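# Unload three sand cores from mould onto plywood boards

## Task

Lift three sand cores out of the mould: the long core with a rounded nose, plus the two upright bladed cores in the mould half on the robot's right side. Set all three down on the plywood boards next to the mould and release them. The remaining two cores must still be standing in the mould when finished.

## Robot and tools

Robot: two arms, left_arm and right_arm, each with six revolute joints and a parallel two-finger gripper with a wrist camera. Base of left_arm sits at (-0.041, +0.329, +0.029) m and right_arm at (-0.052, -0.233, +0.005) m, both turned very slightly about z. A camera stand is fixed to the floor behind them.

Frame: every position and orientation in results uses the scene frame. Its origin is at table-top height, halfway between the two nominal bases. +x points out over the table, +z up, and left_arm is on the +y side. Arm names do not match image sides. Printed hand poses can be a few cm off, worse when stretched far.

Gripper: fingers extend along the gripper's +z and close along its y. end_effector_position is the spot between the pads, roughly 1 cm short of the fingertips.

Row layout (used by execute_actions and move): one flat list of 14 numbers covering both arms, even when only one moves. First left_arm: waist, shoulder, elbow, wrist pitch, wrist yaw, wrist roll (radians, absolute joint angles, same as printed in Joint positions), then its opening. Then the same seven for right_arm. Stated joint ranges: waist -2.618 to 3.054, shoulder 0.000 to 3.142, elbow 0.000 to 3.142, wrist pitch -1.571 to 1.571, wrist yaw -1.571 to 1.571, wrist roll -2.094 to 2.094. True ends may differ by up to 0.059 rad; a target beyond a stated end by more than that (and farther out than the current angle) makes the call refused. Opening is absolute on a -1 (closed) to +1 (fully open) scale. Sending 0 is a real command, so repeat the current value to leave a gripper alone.

execute_actions(actions, cameras): actions is a list of actions; each action is up to 15 rows, one row per 1/30 s step; a short action repeats its final row to fill 15 steps. Each step a joint's target is kept near its measured angle (0.339 rad lead for waist, shoulder, elbow; 2.2 for the wrist joints), and targets implying a hand jump over 200 mm are scaled back, so far goals need several actions. An empty actions list returns images and full details. cameras: list of names, ["all"], or [] for none.

move(target, speed, blend, opening_speed, grip_force, blocking, cameras): drives all joints along synchronised paths to absolute targets. target is one 14-number row or a list of up to 15 rows (sharing a 10 s budget). speed: rad/s for the joint with farthest to go, 0.01 to 12.57, default 0.5; one value or one per target. blend: rad corner rounding for lists, 0 means stop at each. opening_speed: how fast openings change, per second on the -1..+1 scale, at least 0.2; use it to close gently on cores. grip_force: newtons per pad, 10 to 50 (50 is full), one value or one per arm; stays set. blocking=false returns after about 0.5 s while the motion continues; a new move then replaces it. Paths do not avoid obstacles or the other arm. The result adds a move: line: done, off_target (resting over 0.035 rad from target), moving, held, or fault, possibly with limits=held.

wait(seconds 0 to 10, cameras): lets time pass holding the last command. stop(cameras): brakes a running move. zoom_image(camera, region [x0,y0,x1,y1] pixels, at most 504 by 504) enlarges part of a camera's latest image. read_manual(section) gives licence text only. finished_scene(scene) ends the scene; nothing may follow it in the same reply.

Cameras: cam_head_left, cam_head_right, cam_high, cam_low, cam_left_wrist, cam_right_wrist, each 896x504.

Result lines: end_effector_position (m) and end_effector_quat_wxyz per arm; Joint positions and Joint velocities per arm (six joints in rad, rad/s, then pad gap in m, 0.094 when fully open; "within noise" when still); Joint targets (what joints are currently driven toward; resend to hold still); Tool commands; grip_measured (finger opening on the command scale, may read a few mm wide when empty and narrower than a squeezed part); joint torques (include gravity and offsets; joints 1 to 3 wrap at ±28 N m); motor temperatures; step readings at some steps; "joint sent to its limit"; "joint command not followed" (clearance check altered targets).

Grip: squeeze rises steeply once pads touch and jumps to the force limit around 20 N. Sand cores may crumble, so lower grip_force and close slowly. To release, command well above grip_measured.

Avoid: dropping cores or opening while they still move, knocking the two cores that must stay, fast contact with mould or table, pressing far past contact, the arms touching or a gripper closing on the other arm, anything touching a wrist-camera cable, anything leaving the table. Motors heat when holding loads, stretched out, or pushing into something: 75 °C gives MOTOR HOT, 90 °C folds that arm and disables it, 100 °C drops it. Thinking time lets the scene keep running.

Each tool is called after ">>>" as name([rows], argument=value, ...), one row to a line, values as JSON.

## Session

>>> move(target=[-0.311,1.768,2.044,-1.424,0,0,1, 0.385,1.902,2.338,-1.56,0,0,1], speed=0.8, cameras=["all"])

Scene clock: 3.07 s.
left_arm: end_effector_position=(+0.3294, +0.2010, +0.2951) grip_measured=+1.000 end_effector_quat_wxyz=(+0.205, +0.157, +0.966, -0.029) | right_arm: end_effector_position=(+0.3345, -0.0986, +0.3001) grip_measured=+1.000 end_effector_quat_wxyz=(+0.218, -0.158, +0.963, +0.033)
Joint positions: left_arm=[-0.315 1.759 2.017 -1.41 -0.015 -0.014 0.094] | right_arm=[0.391 1.893 2.315 -1.549 0.012 0.013 0.094]
Joint torques (N m): left_arm=[0.31 -6.76 9.58 1 0.24 0.15] | right_arm=[-0.17 -8.57 6.8 1.01 -0.15 -0.18]
Motor temperatures (°C): left_arm=[23 37 36 29 22 22 25] | right_arm=[25 29 31 30 21 24 21]
Heat: left arm: 37 °C; right arm: 31 °C.
Joint targets: left_arm=[-0.311 1.768 2.044 -1.424 0.000 0.000] | right_arm=[0.385 1.902 2.338 -1.560 0.000 0.000]
move: done

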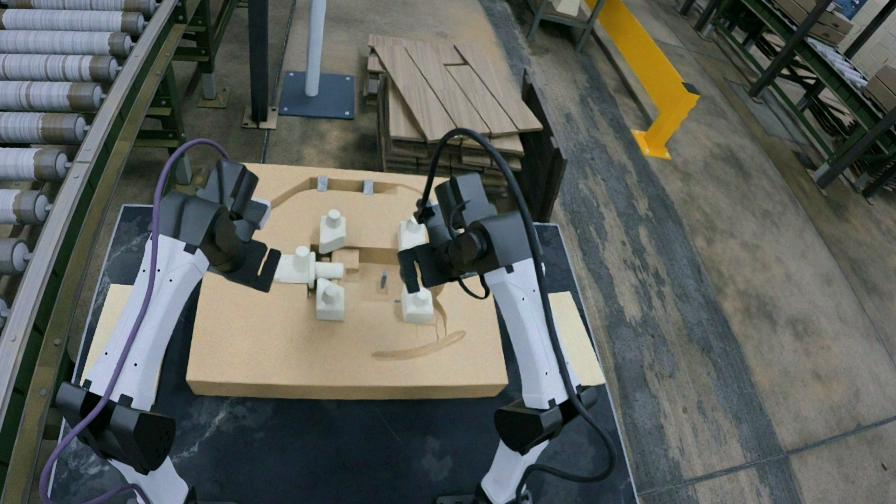

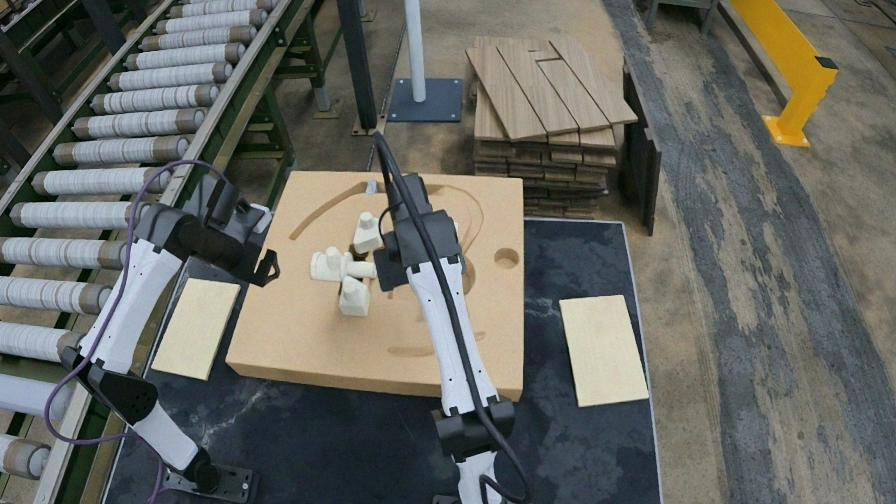

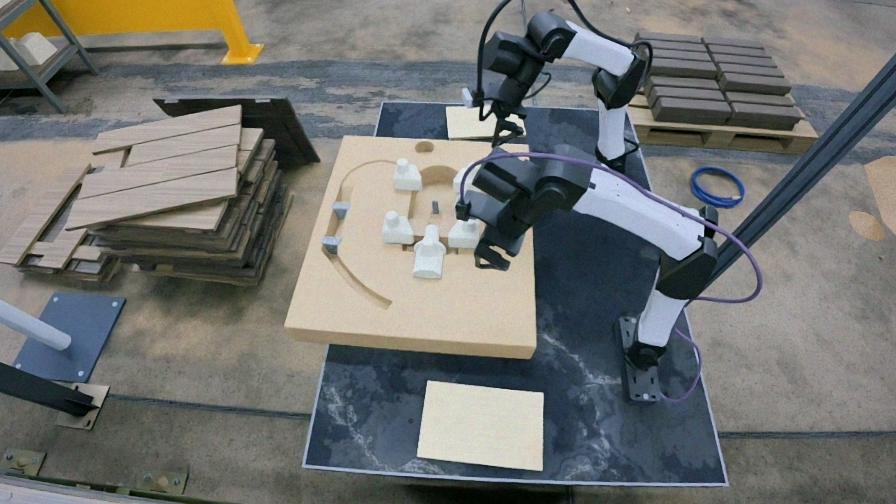

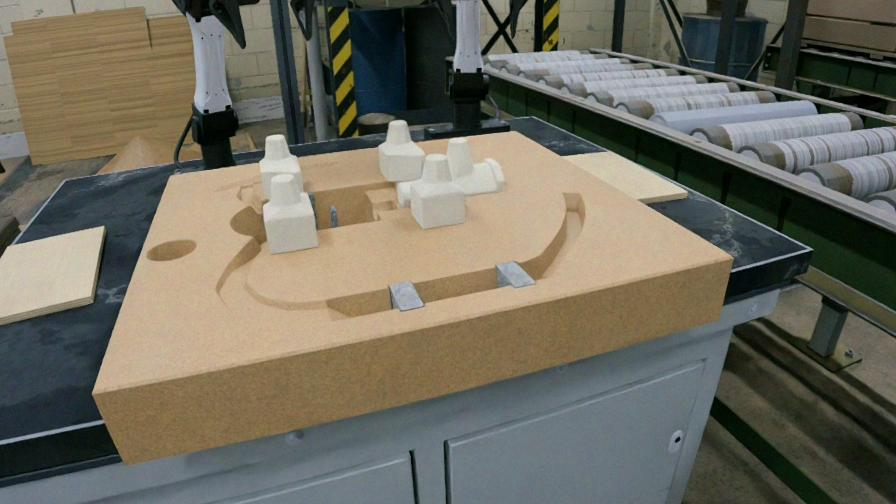

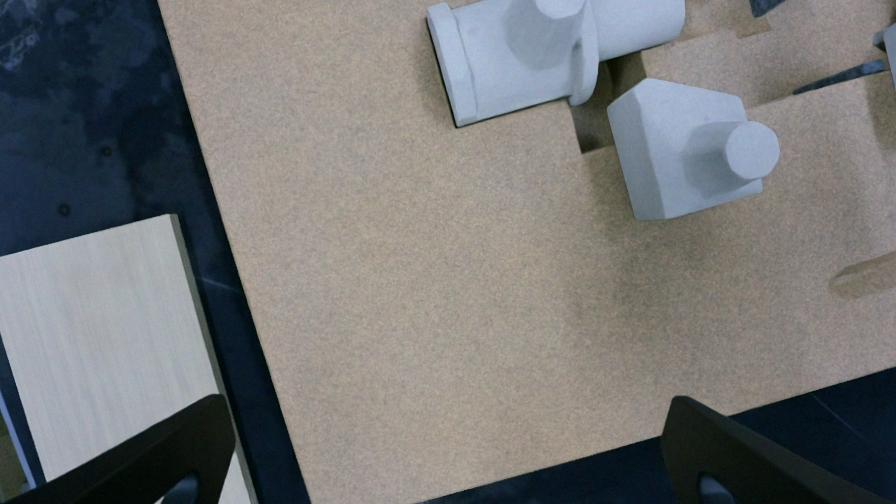

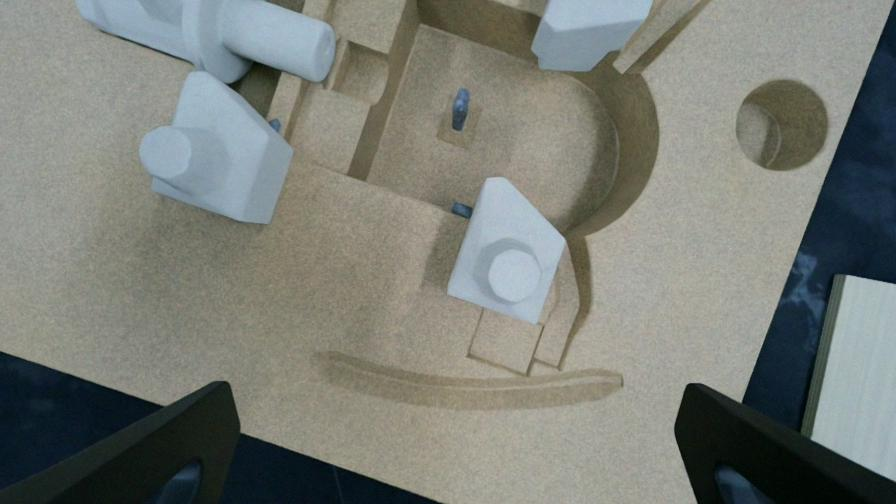

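>>> move(target=[-0.238,2.14,2.05,-0.848,0.516,0.603,0.2, 0.3436,2.08,1.955,-0.64,0.43,0.395,0.5], speed=0.8, cameras=["cam_left_wrist","cam_right_wrist"])

Scene clock: 42.53 s.
left_arm: end_effector_position=(+0.4573, +0.1068, +0.2132) grip_measured=+0.202 end_effector_quat_wxyz=(+0.323, +0.450, +0.811, -0.187) | right_arm: end_effector_position=(+0.5079, -0.1353, +0.2209) grip_measured=+0.502 end_effector_quat_wxyz=(+0.423, +0.117, +0.897, -0.054)
Joint positions: left_arm=[-0.242 2.129 2.023 -0.858 0.5 0.588 0.056] | right_arm=[0.348 2.07 1.96 -0.661 0.419 0.379 0.071]
Joint torques (N m): left_arm=[0.25 -10.28 10.63 1.55 0.48 0.18] | right_arm=[-0.14 -11.9 6.23 1.69 0.31 0.05]
Motor temperatures (°C): left_arm=[23 41 44 30 22 22 25] | right_arm=[25 33 35 31 21 24 21]
Heat: left arm: 44 °C; right arm: 35 °C.
Joint targets: left_arm=[-0.238 2.140 2.050 -0.848 0.516 0.603] | right_arm=[0.344 2.080 1.955 -0.640 0.430 0.395]
move: done
Images, in order (width x height): cam_left_wrist 896x504, cam_right_wrist 896x504.

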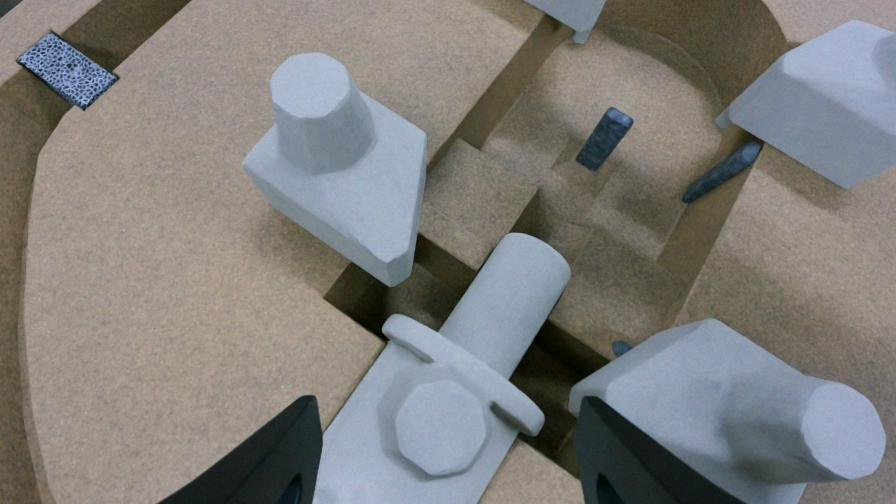

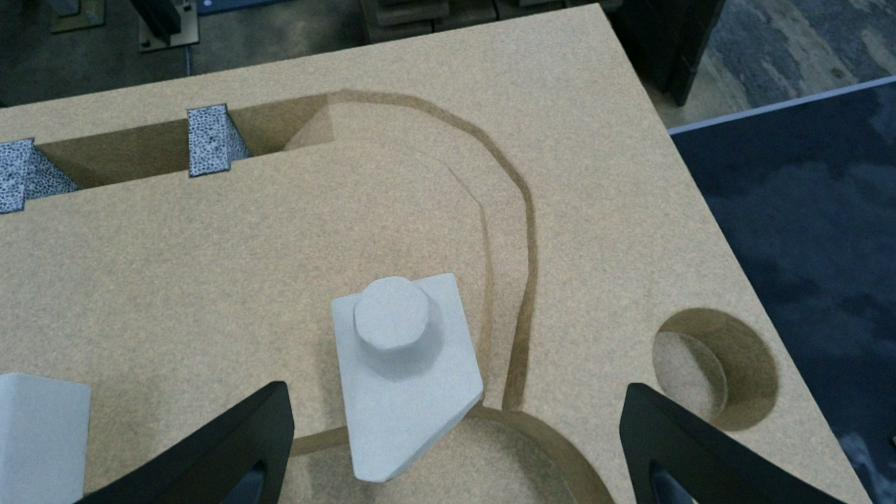

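>>> move([
  [-0.241,2.148,1.89,-0.69,0.516,0.603,0.2, 0.336,2.2,2.03,-0.59,0.43,0.395,0.5],
  [-0.241,2.155,1.744,-0.544,0.516,0.603,0.2, 0.336,2.325,2.105,-0.54,0.43,0.395,0.5],
], speed=0.4, blend=[0.05,0], cameras=["cam_left_wrist","cam_right_wrist"])

Scene clock: 50.73 s.
left_arm: end_effector_position=(+0.4620, +0.1049, +0.1438) grip_measured=+0.202 end_effector_quat_wxyz=(+0.330, +0.451, +0.808, -0.187) | right_arm: end_effector_position=(+0.5561, -0.1249, +0.1477) grip_measured=+0.502 end_effector_quat_wxyz=(+0.412, +0.118, +0.901, -0.061)
Joint positions: left_arm=[-0.242 2.143 1.759 -0.567 0.504 0.588 0.056] | right_arm=[0.342 2.312 2.076 -0.561 0.421 0.38 0.071]
Joint torques (N m): left_arm=[0.03 -10.28 6.74 1.65 0.47 0.17] | right_arm=[-0.12 -13.9 8.84 1.67 0.22 0.08]
Heat: left arm: 45 °C; right arm: 36 °C.
Joint targets: left_arm=[-0.241 2.155 1.744 -0.544 0.516 0.603] | right_arm=[0.336 2.325 2.105 -0.540 0.430 0.395]
move: done
Images, in order (width x height): cam_left_wrist 896x504, cam_right_wrist 896x504.

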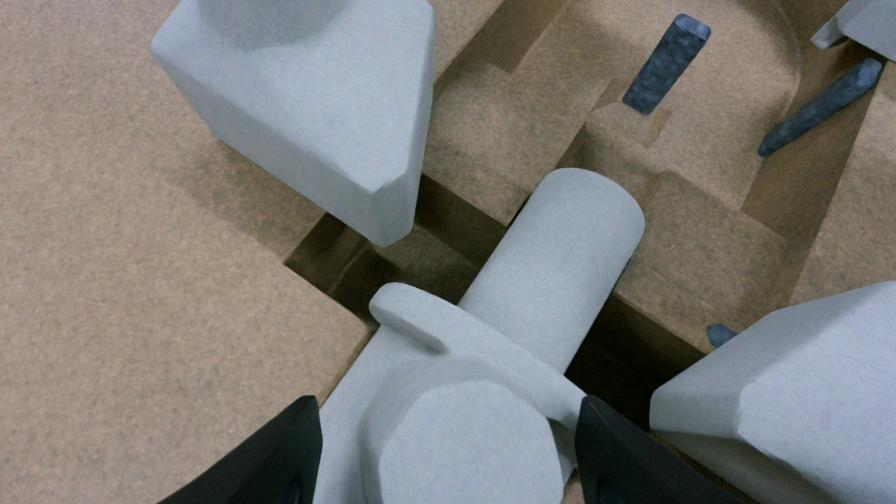

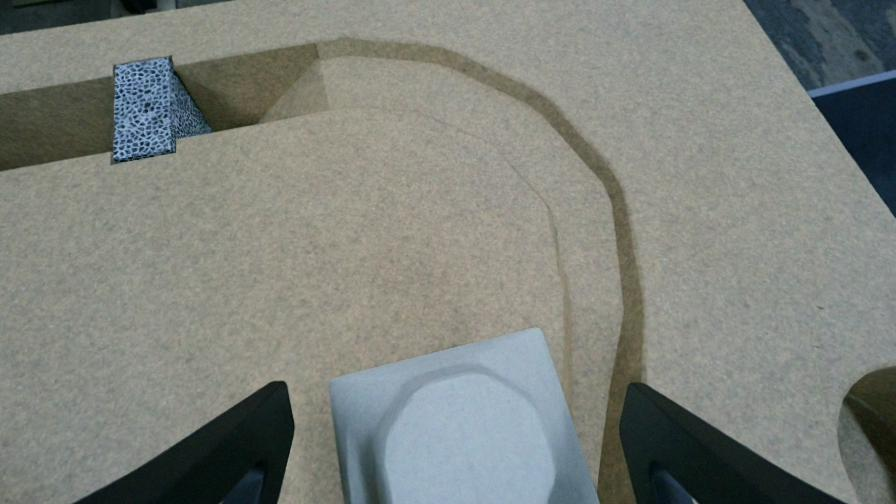

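>>> move([
  [-0.249,2.155,1.744,-0.544,0.516,0.603,0.2, 0.329,2.325,2.105,-0.54,0.43,0.395,0.5],
  [-0.249,2.155,1.744,-0.544,0.516,0.603,-0.9, 0.329,2.325,2.105,-0.54,0.43,0.395,-0.7],
], speed=0.4, opening_speed=1.2, cameras=["cam_left_wrist","cam_right_wrist"])

Scene clock: 56.67 s.
left_arm: end_effector_position=(+0.4619, +0.1027, +0.1455) grip_measured=-0.179 end_effector_quat_wxyz=(+0.333, +0.452, +0.805, -0.192) | right_arm: end_effector_position=(+0.5586, -0.1290, +0.1495) grip_measured=-0.269 end_effector_quat_wxyz=(+0.416, +0.124, +0.899, -0.060)
Joint positions: left_arm=[-0.242 2.143 1.759 -0.56 0.517 0.588 0.039] | right_arm=[0.334 2.312 2.077 -0.552 0.42 0.384 0.034]
Joint torques (N m): left_arm=[-0.85 -10.28 6.82 1.6 0.34 0.17] | right_arm=[-0.1 -13.89 8.91 1.61 0.26 0.03]
Motor temperatures (°C): left_arm=[23 46 44 32 22 22 25] | right_arm=[25 35 37 33 21 24 21]
Heat: left arm: 46 °C; right arm: 37 °C.
Joint targets: left_arm=[-0.249 2.155 1.744 -0.544 0.516 0.603] | right_arm=[0.329 2.325 2.105 -0.540 0.430 0.395]
move: done
Images, in order (width x height): cam_left_wrist 896x504, cam_right_wrist 896x504.

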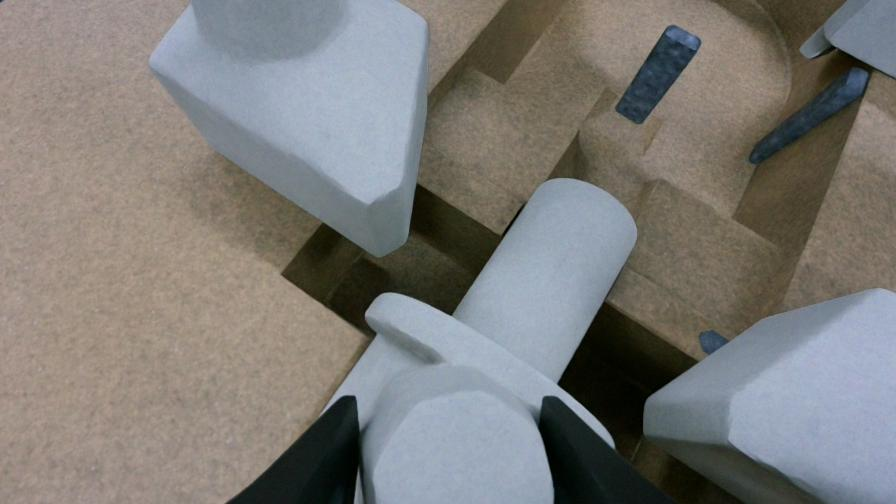

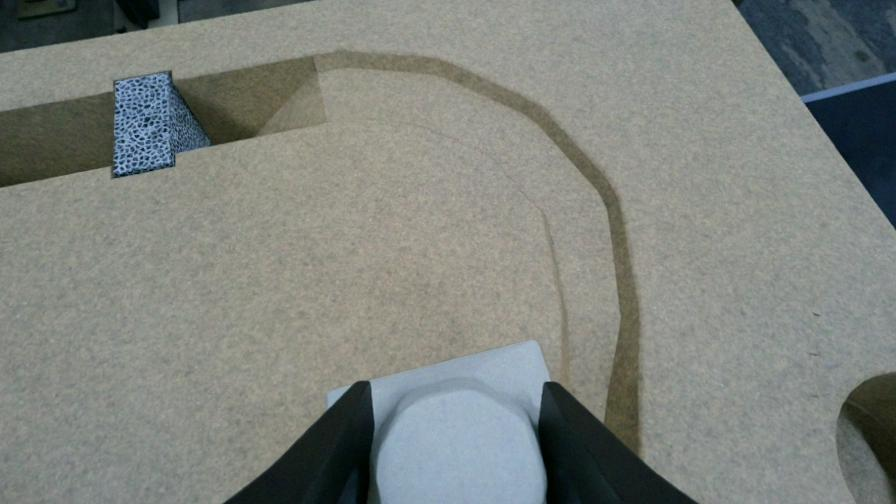

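>>> move([
  [-0.25,2.14,1.95,-0.655,0.56,0.603,-1, 0.329,2.325,2.258,-0.64,0.43,0.395,-0.7],
  [-0.25,2.15,2.105,-0.80,0.56,0.603,-1, 0.329,2.365,2.455,-0.78,0.43,0.395,-0.7],
  [-0.25,2.20,2.37,-1.02,0.56,0.603,-1, 0.329,2.365,2.455,-0.78,0.43,0.395,-0.7],
], speed=0.28, blend=[0.05,0.05,0], cameras=["cam_low","cam_left_wrist","cam_right_wrist"])

Scene clock: 71.40 s.
left_arm: end_effector_position=(+0.4575, +0.1052, +0.2398) grip_measured=-0.179 end_effector_quat_wxyz=(+0.304, +0.452, +0.817, -0.192) | right_arm: end_effector_position=(+0.5594, -0.1288, +0.2131) grip_measured=-0.269 end_effector_quat_wxyz=(+0.421, +0.126, +0.896, -0.057)
Joint positions: left_arm=[-0.244 2.221 2.301 -1.089 0.503 0.596 0.039] | right_arm=[0.334 2.361 2.408 -0.823 0.42 0.384 0.034]
Joint torques (N m): left_arm=[-0.72 -13.39 14.01 2.02 0.96 0.08] | right_arm=[-0.12 -14.71 10 1.91 0.29 0.04]
Motor temperatures (°C): left_arm=[23 51 44 33 22 22 26] | right_arm=[25 38 39 33 21 24 23]
Heat: left arm: 51 °C; right arm: 39 °C.
Joint targets: left_arm=[-0.250 2.200 2.370 -1.020 0.560 0.603] | right_arm=[0.329 2.365 2.455 -0.780 0.430 0.395]
move: off_target (left_arm, right_arm); left_arm: the elbow is farthest, 0.069 rad from its target; right_arm: the elbow is farthest, 0.047 rad from its target
Images, in order (width x height): cam_low 896x504, cam_left_wrist 896x504, cam_right_wrist 896x504.

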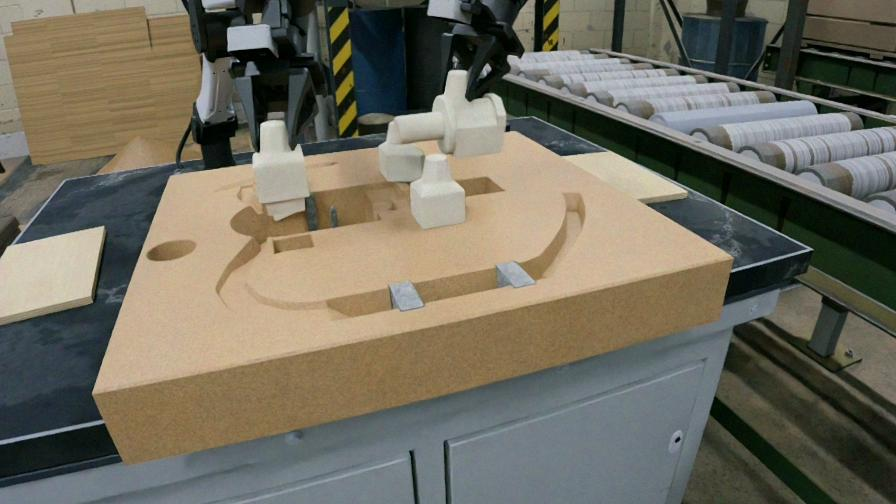

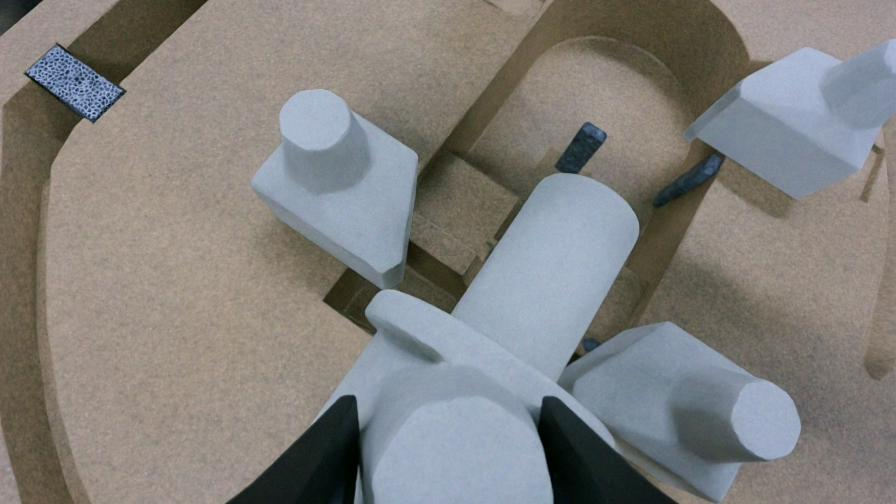

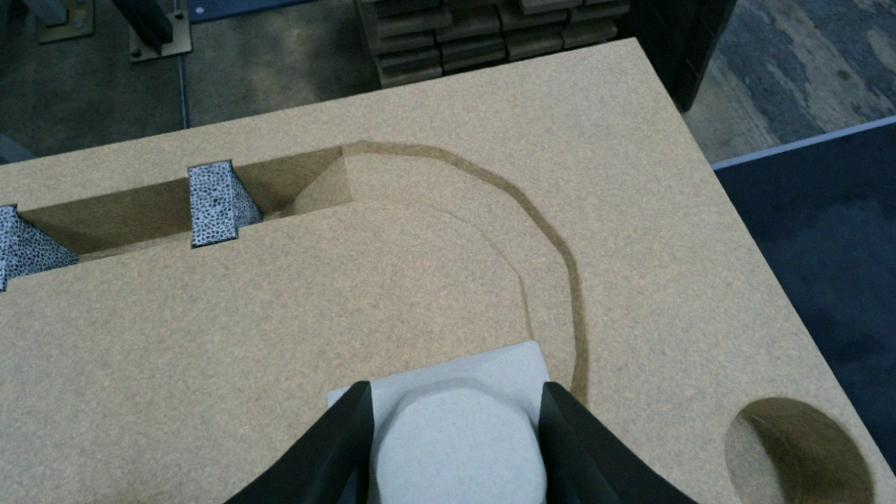

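>>> move([
  [-0.2,2.1,2.33,-1.05,0.54,0.6,-1, -0.1,2.36,2.44,-0.80,0.43,0.395,-0.7],
  [-0.1,1.85,1.9,-0.95,0.4,0.45,-1, -0.3,2.0,1.6,0.0,0.2,1.1,-0.7],
  [0.42,1.40,1.1,-0.35,0,0,-1, -0.519,1.66,0.705,0.86,0,1.78,-0.7],
], speed=0.7, blend=[0.1,0.2,0], cameras=["cam_low","cam_high","cam_head_right","cam_left_wrist"])

>>> zoom_image(camera="cam_head_right", region=[520, 250, 680, 420])

>>> zoom_image(camera="cam_low", region=[0, 100, 140, 330])

>>> zoom_image(camera="cam_high", region=[380, 280, 600, 500])

Scene clock: 90.97 s.
left_arm: end_effector_position=(+0.3323, +0.4847, +0.1848) grip_measured=-0.179 end_effector_quat_wxyz=(+0.347, -0.180, +0.918, +0.068) | right_arm: end_effector_position=(+0.3503, -0.4900, +0.1375) grip_measured=-0.269 end_effector_quat_wxyz=(+0.504, +0.730, +0.312, +0.339)
Joint positions: left_arm=[0.424 1.459 1.085 -0.473 0.009 0.01 0.039] | right_arm=[-0.515 1.716 0.696 0.755 0.008 1.762 0.034]
Joint torques (N m): left_arm=[-0.42 -11.02 9.78 2.88 0.01 -0.15] | right_arm=[-0.01 -13.74 6.32 2.84 -0.07 0.1]
Motor temperatures (°C): left_arm=[23 61 47 34 23 22 27] | right_arm=[25 45 43 36 21 24 23]
Heat: left arm: 61 °C; right arm: 45 °C.
Joint targets: left_arm=[0.420 1.400 1.100 -0.350 0.000 0.000] | right_arm=[-0.519 1.660 0.705 0.860 0.000 1.780]
move: off_target (left_arm, right_arm); left_arm: the wrist pitch is farthest, 0.123 rad from its target; right_arm: the wrist pitch is farthest, 0.105 rad from its target
Images, in order (width x height): cam_head_right 896x504, cam_high 896x504, cam_low 896x504, cam_left_wrist 896x504.

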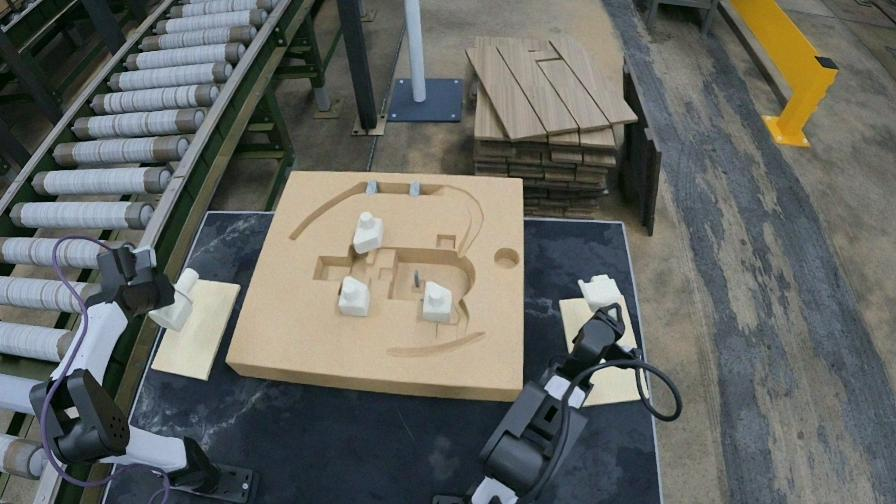

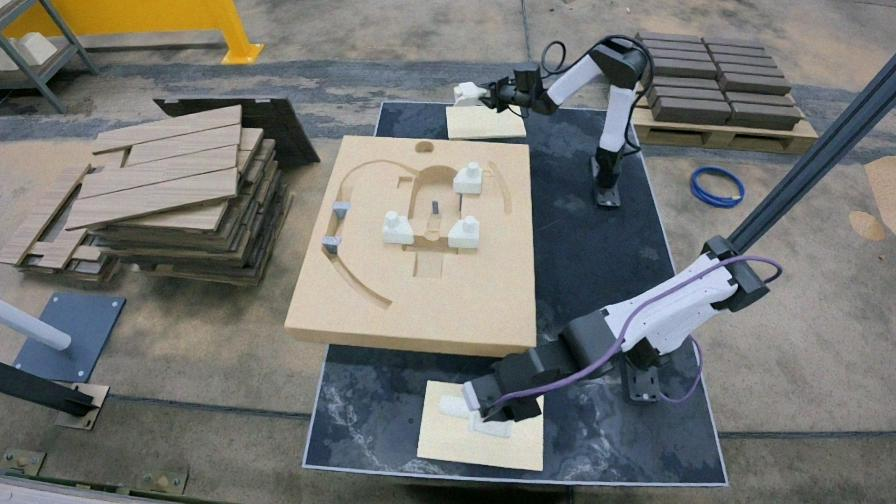

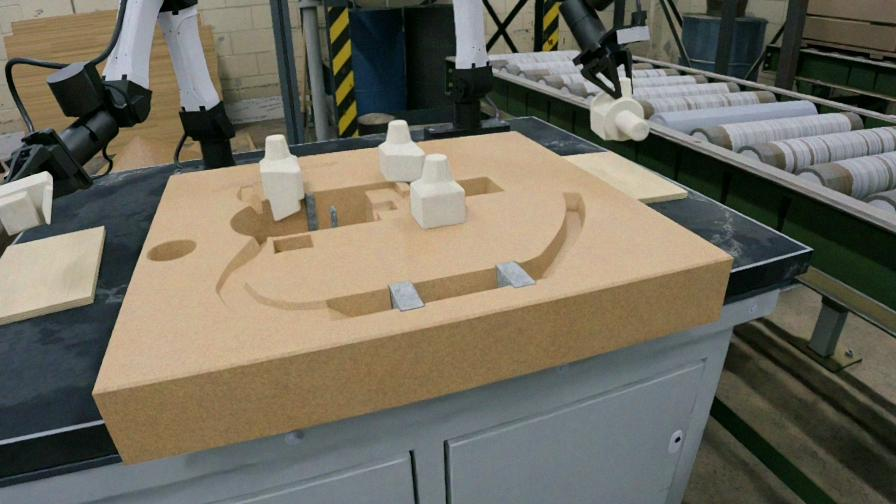

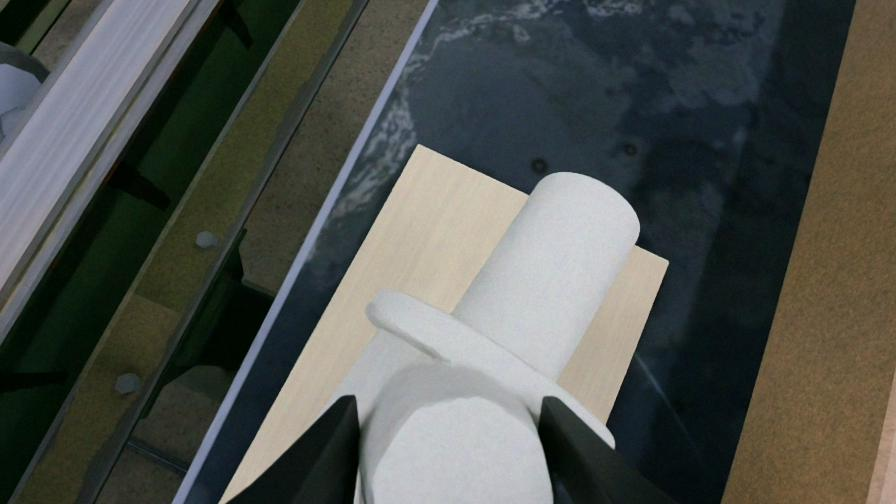

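Scaled by 2.965 from the camera's 896x504 image, which has a finer 1280x720 frame.

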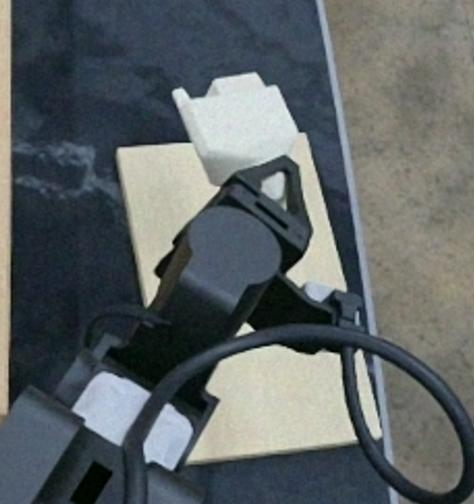

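Scaled by 2.191 from the camera's 896x504 image, which has a finer 1280x720 frame.

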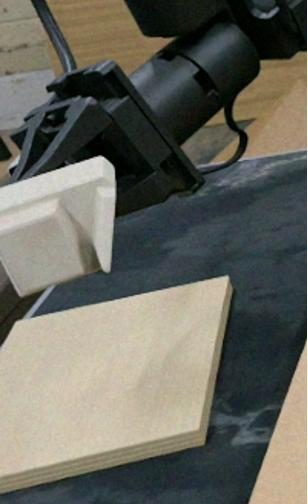

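Scaled by 2.291 from the camera's 896x504 image, which has a finer 1280x720 frame.

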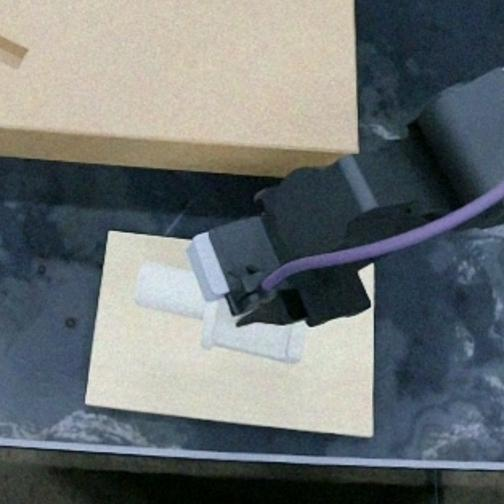

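>>> move([
  [0.42,1.44,0.86,-0.06,0,0,-1, -0.519,1.84,0.66,1.06,0,1.78,-0.7],
  [0.42,1.483,0.79,0.02,0,0,-1, -0.519,1.995,0.625,1.26,0,1.78,-0.7],
], speed=[0.3,0.12], blend=[0.03,0], grip_force=[50,28], cameras=["cam_low","cam_head_right","cam_high"])

>>> zoom_image(camera="cam_head_right", region=[520, 250, 680, 420])

>>> zoom_image(camera="cam_low", region=[0, 100, 140, 330])

>>> zoom_image(camera="cam_low", region=[540, 50, 720, 230])

Scene clock: 102.63 s.
left_arm: end_effector_position=(+0.3238, +0.4812, +0.1127) grip_measured=-0.179 end_effector_quat_wxyz=(+0.365, -0.179, +0.911, +0.072) | right_arm: end_effector_position=(+0.3506, -0.4899, +0.0761) grip_measured=-0.257 end_effector_quat_wxyz=(+0.518, +0.718, +0.306, +0.351)
Joint positions: left_arm=[0.424 1.49 0.784 -0.102 0.009 0.009 0.039] | right_arm=[-0.515 1.997 0.619 1.159 0.007 1.765 0.035]
Joint torques (N m): left_arm=[-0.47 -6.31 8.35 2.91 -0.02 -0.06] | right_arm=[0.03 -9.46 4.57 2.83 -0.09 0.03]
Motor temperatures (°C): left_arm=[23 60 48 39 23 22 27] | right_arm=[25 45 40 41 21 24 23]
Heat: left arm: 60 °C; right arm: 45 °C.
Joint targets: left_arm=[0.420 1.483 0.790 0.020 0.000 0.000] | right_arm=[-0.519 1.995 0.625 1.260 0.000 1.780]
grip_force (N): 50, 28
move: off_target (left_arm, right_arm); left_arm: the wrist pitch is farthest, 0.122 rad from its target; right_arm: the wrist pitch is farthest, 0.101 rad from its target
Images, in order (width x height): cam_head_right 896x504, cam_high 896x504, cam_low 896x504.

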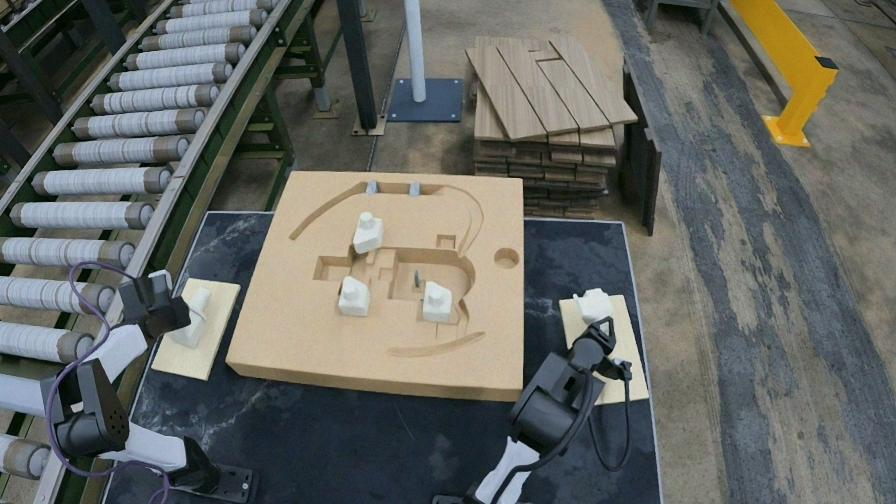

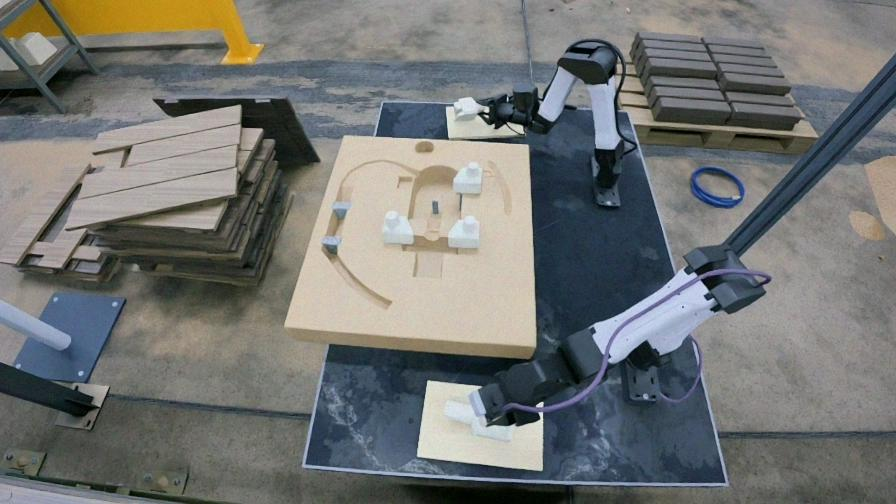

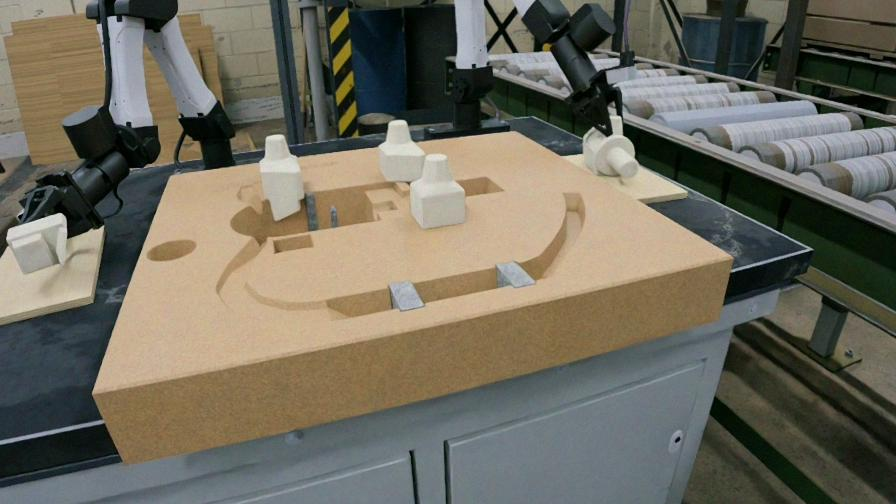

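Scaled by 2.965 from the camera's 896x504 image, which has a finer 1280x720 frame.

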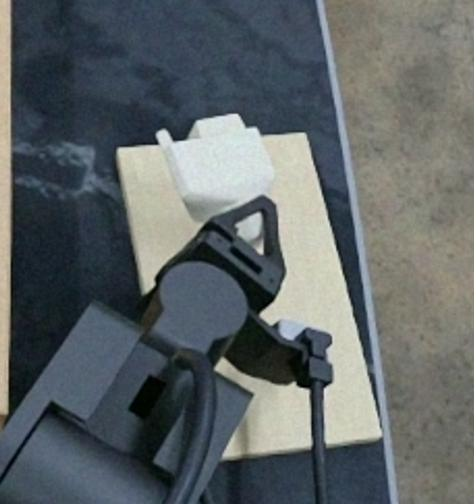

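Scaled by 2.191 from the camera's 896x504 image, which has a finer 1280x720 frame.

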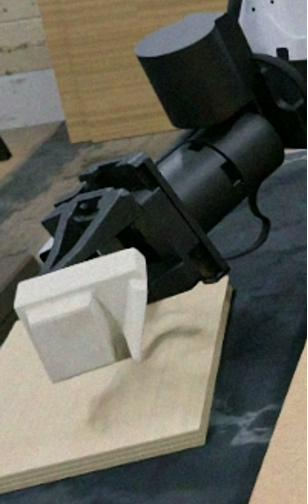

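Scaled by 2.800 from the camera's 896x504 image, which has a finer 1280x720 frame.

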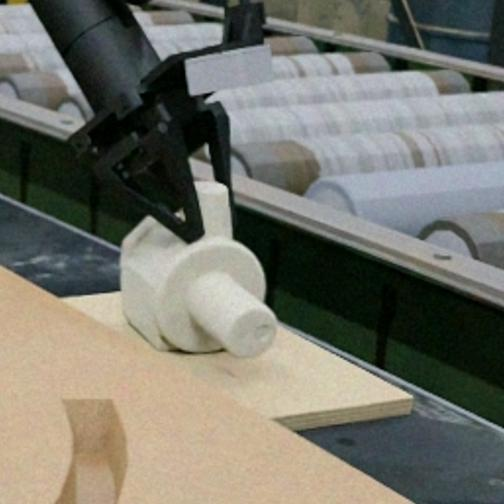

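>>> move([
  [0.42,1.50,0.77,0.03,0,0,-1, -0.519,2.04,0.622,1.305,0,1.78,-0.7],
], speed=0.1, cameras=["cam_low","cam_head_right"])

>>> zoom_image(camera="cam_low", region=[0, 100, 140, 330])

>>> zoom_image(camera="cam_low", region=[540, 50, 720, 230])

Scene clock: 110.23 s.
left_arm: end_effector_position=(+0.3268, +0.4824, +0.1130) grip_measured=-0.179 end_effector_quat_wxyz=(+0.375, -0.179, +0.907, +0.073) | right_arm: end_effector_position=(+0.3509, -0.4900, +0.0666) grip_measured=-0.257 end_effector_quat_wxyz=(+0.518, +0.717, +0.306, +0.351)
Joint positions: left_arm=[0.424 1.495 0.773 -0.065 0.009 0.007 0.039] | right_arm=[-0.515 2.041 0.619 1.204 0.007 1.765 0.035]
Joint torques (N m): left_arm=[-0.5 -5.27 7.45 2.67 -0.02 -0.05] | right_arm=[-0.18 -9.68 4.25 2.84 -0.06 0.04]
Motor temperatures (°C): left_arm=[23 56 47 40 22 22 27] | right_arm=[25 44 39 43 21 24 23]
Heat: left arm: 56 °C; right arm: 44 °C.
Joint targets: left_arm=[0.420 1.500 0.770 0.030 0.000 0.000] | right_arm=[-0.519 2.040 0.622 1.305 0.000 1.780]
grip_force (N): 50, 28
move: off_target (left_arm, right_arm); left_arm: the wrist pitch is farthest, 0.095 rad from its target; right_arm: the wrist pitch is farthest, 0.101 rad from its target
Images, in order (width x height): cam_head_right 896x504, cam_low 896x504.

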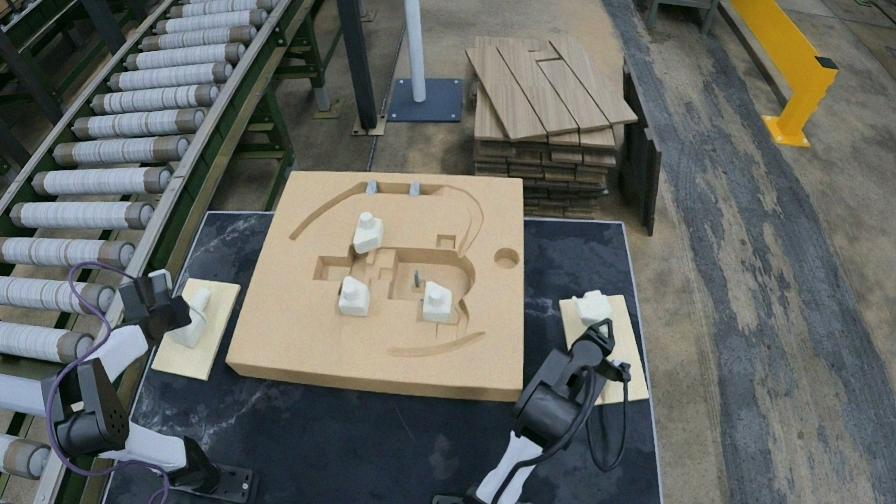

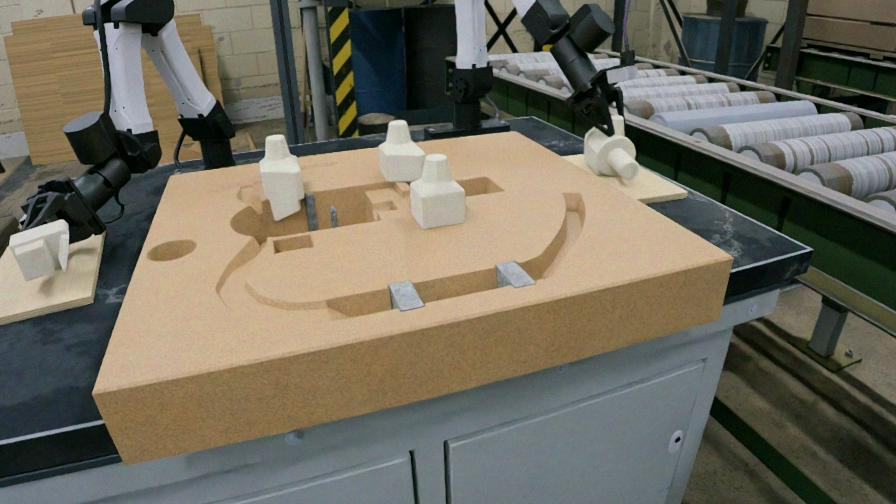

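Scaled by 2.191 from the camera's 896x504 image, which has a finer 1280x720 frame.

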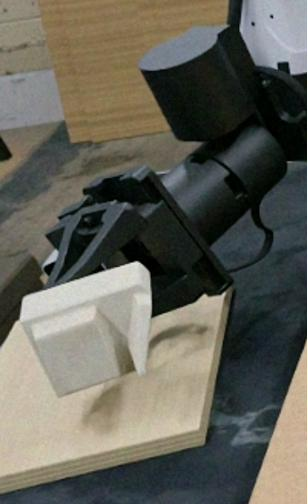

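Scaled by 2.800 from the camera's 896x504 image, which has a finer 1280x720 frame.

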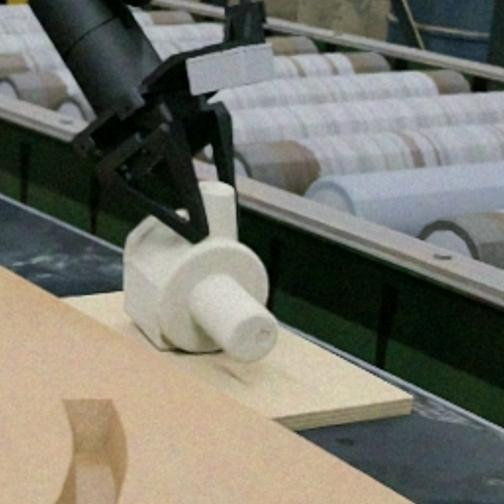

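>>> move([
  [0.42,1.515,0.755,0.035,0,0,-1, -0.519,2.085,0.62,1.345,0,1.78,-0.7],
], speed=0.1, cameras=["cam_low"])

>>> zoom_image(camera="cam_low", region=[0, 100, 140, 330])

>>> zoom_image(camera="cam_low", region=[540, 50, 720, 230])

Scene clock: 115.17 s.
left_arm: end_effector_position=(+0.3302, +0.4839, +0.1134) grip_measured=-0.179 end_effector_quat_wxyz=(+0.385, -0.179, +0.903, +0.075) | right_arm: end_effector_position=(+0.3495, -0.4890, +0.0542) grip_measured=-0.257 end_effector_quat_wxyz=(+0.515, +0.720, +0.307, +0.349)
Joint positions: left_arm=[0.424 1.502 0.765 -0.029 0.009 0.005 0.039] | right_arm=[-0.515 2.086 0.614 1.244 0.007 1.765 0.035]
Joint torques (N m): left_arm=[-0.44 -4.7 6.8 2.38 0.01 -0.04] | right_arm=[-0.12 -9.65 4.16 2.84 -0.1 0.05]
Heat: left arm: 53 °C; right arm: 45 °C.
Joint targets: left_arm=[0.420 1.515 0.755 0.035 0.000 0.000] | right_arm=[-0.519 2.085 0.620 1.345 0.000 1.780]
grip_force (N): 50, 28
move: off_target (left_arm, right_arm); left_arm: the wrist pitch is farthest, 0.064 rad from its target; right_arm: the wrist pitch is farthest, 0.101 rad from its target
Images, in order (width x height): cam_low 896x504.

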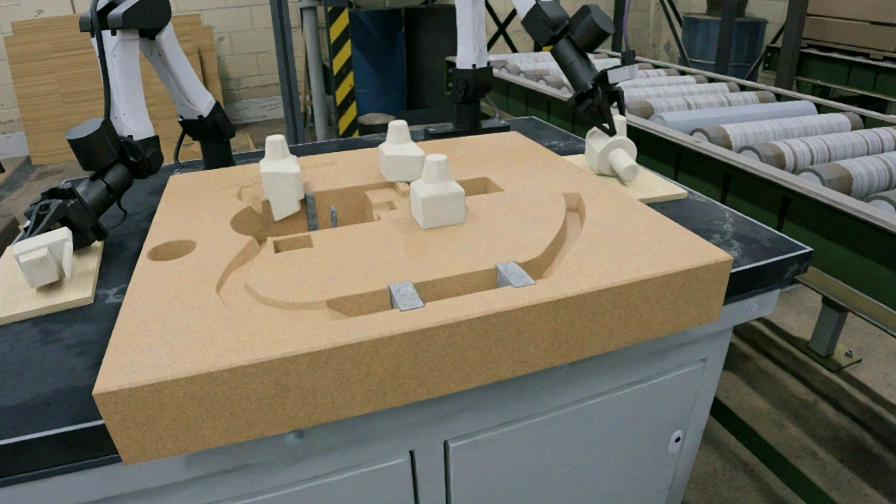

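Scaled by 2.191 from the camera's 896x504 image, which has a finer 1280x720 frame.

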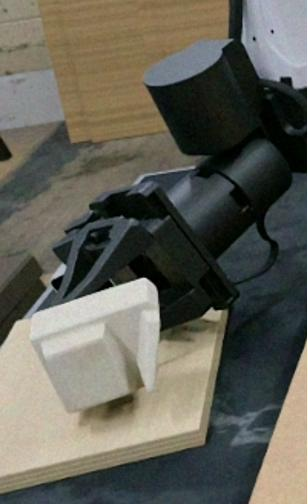

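Scaled by 2.800 from the camera's 896x504 image, which has a finer 1280x720 frame.

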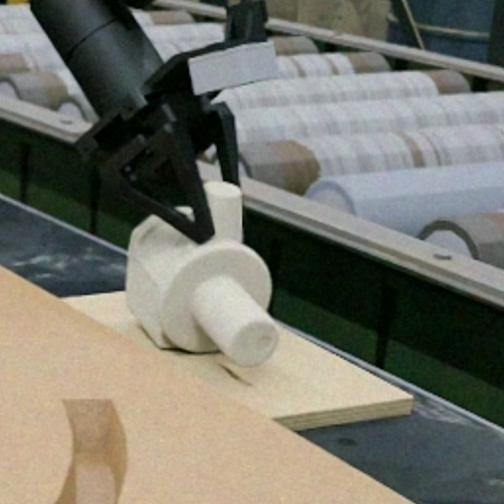

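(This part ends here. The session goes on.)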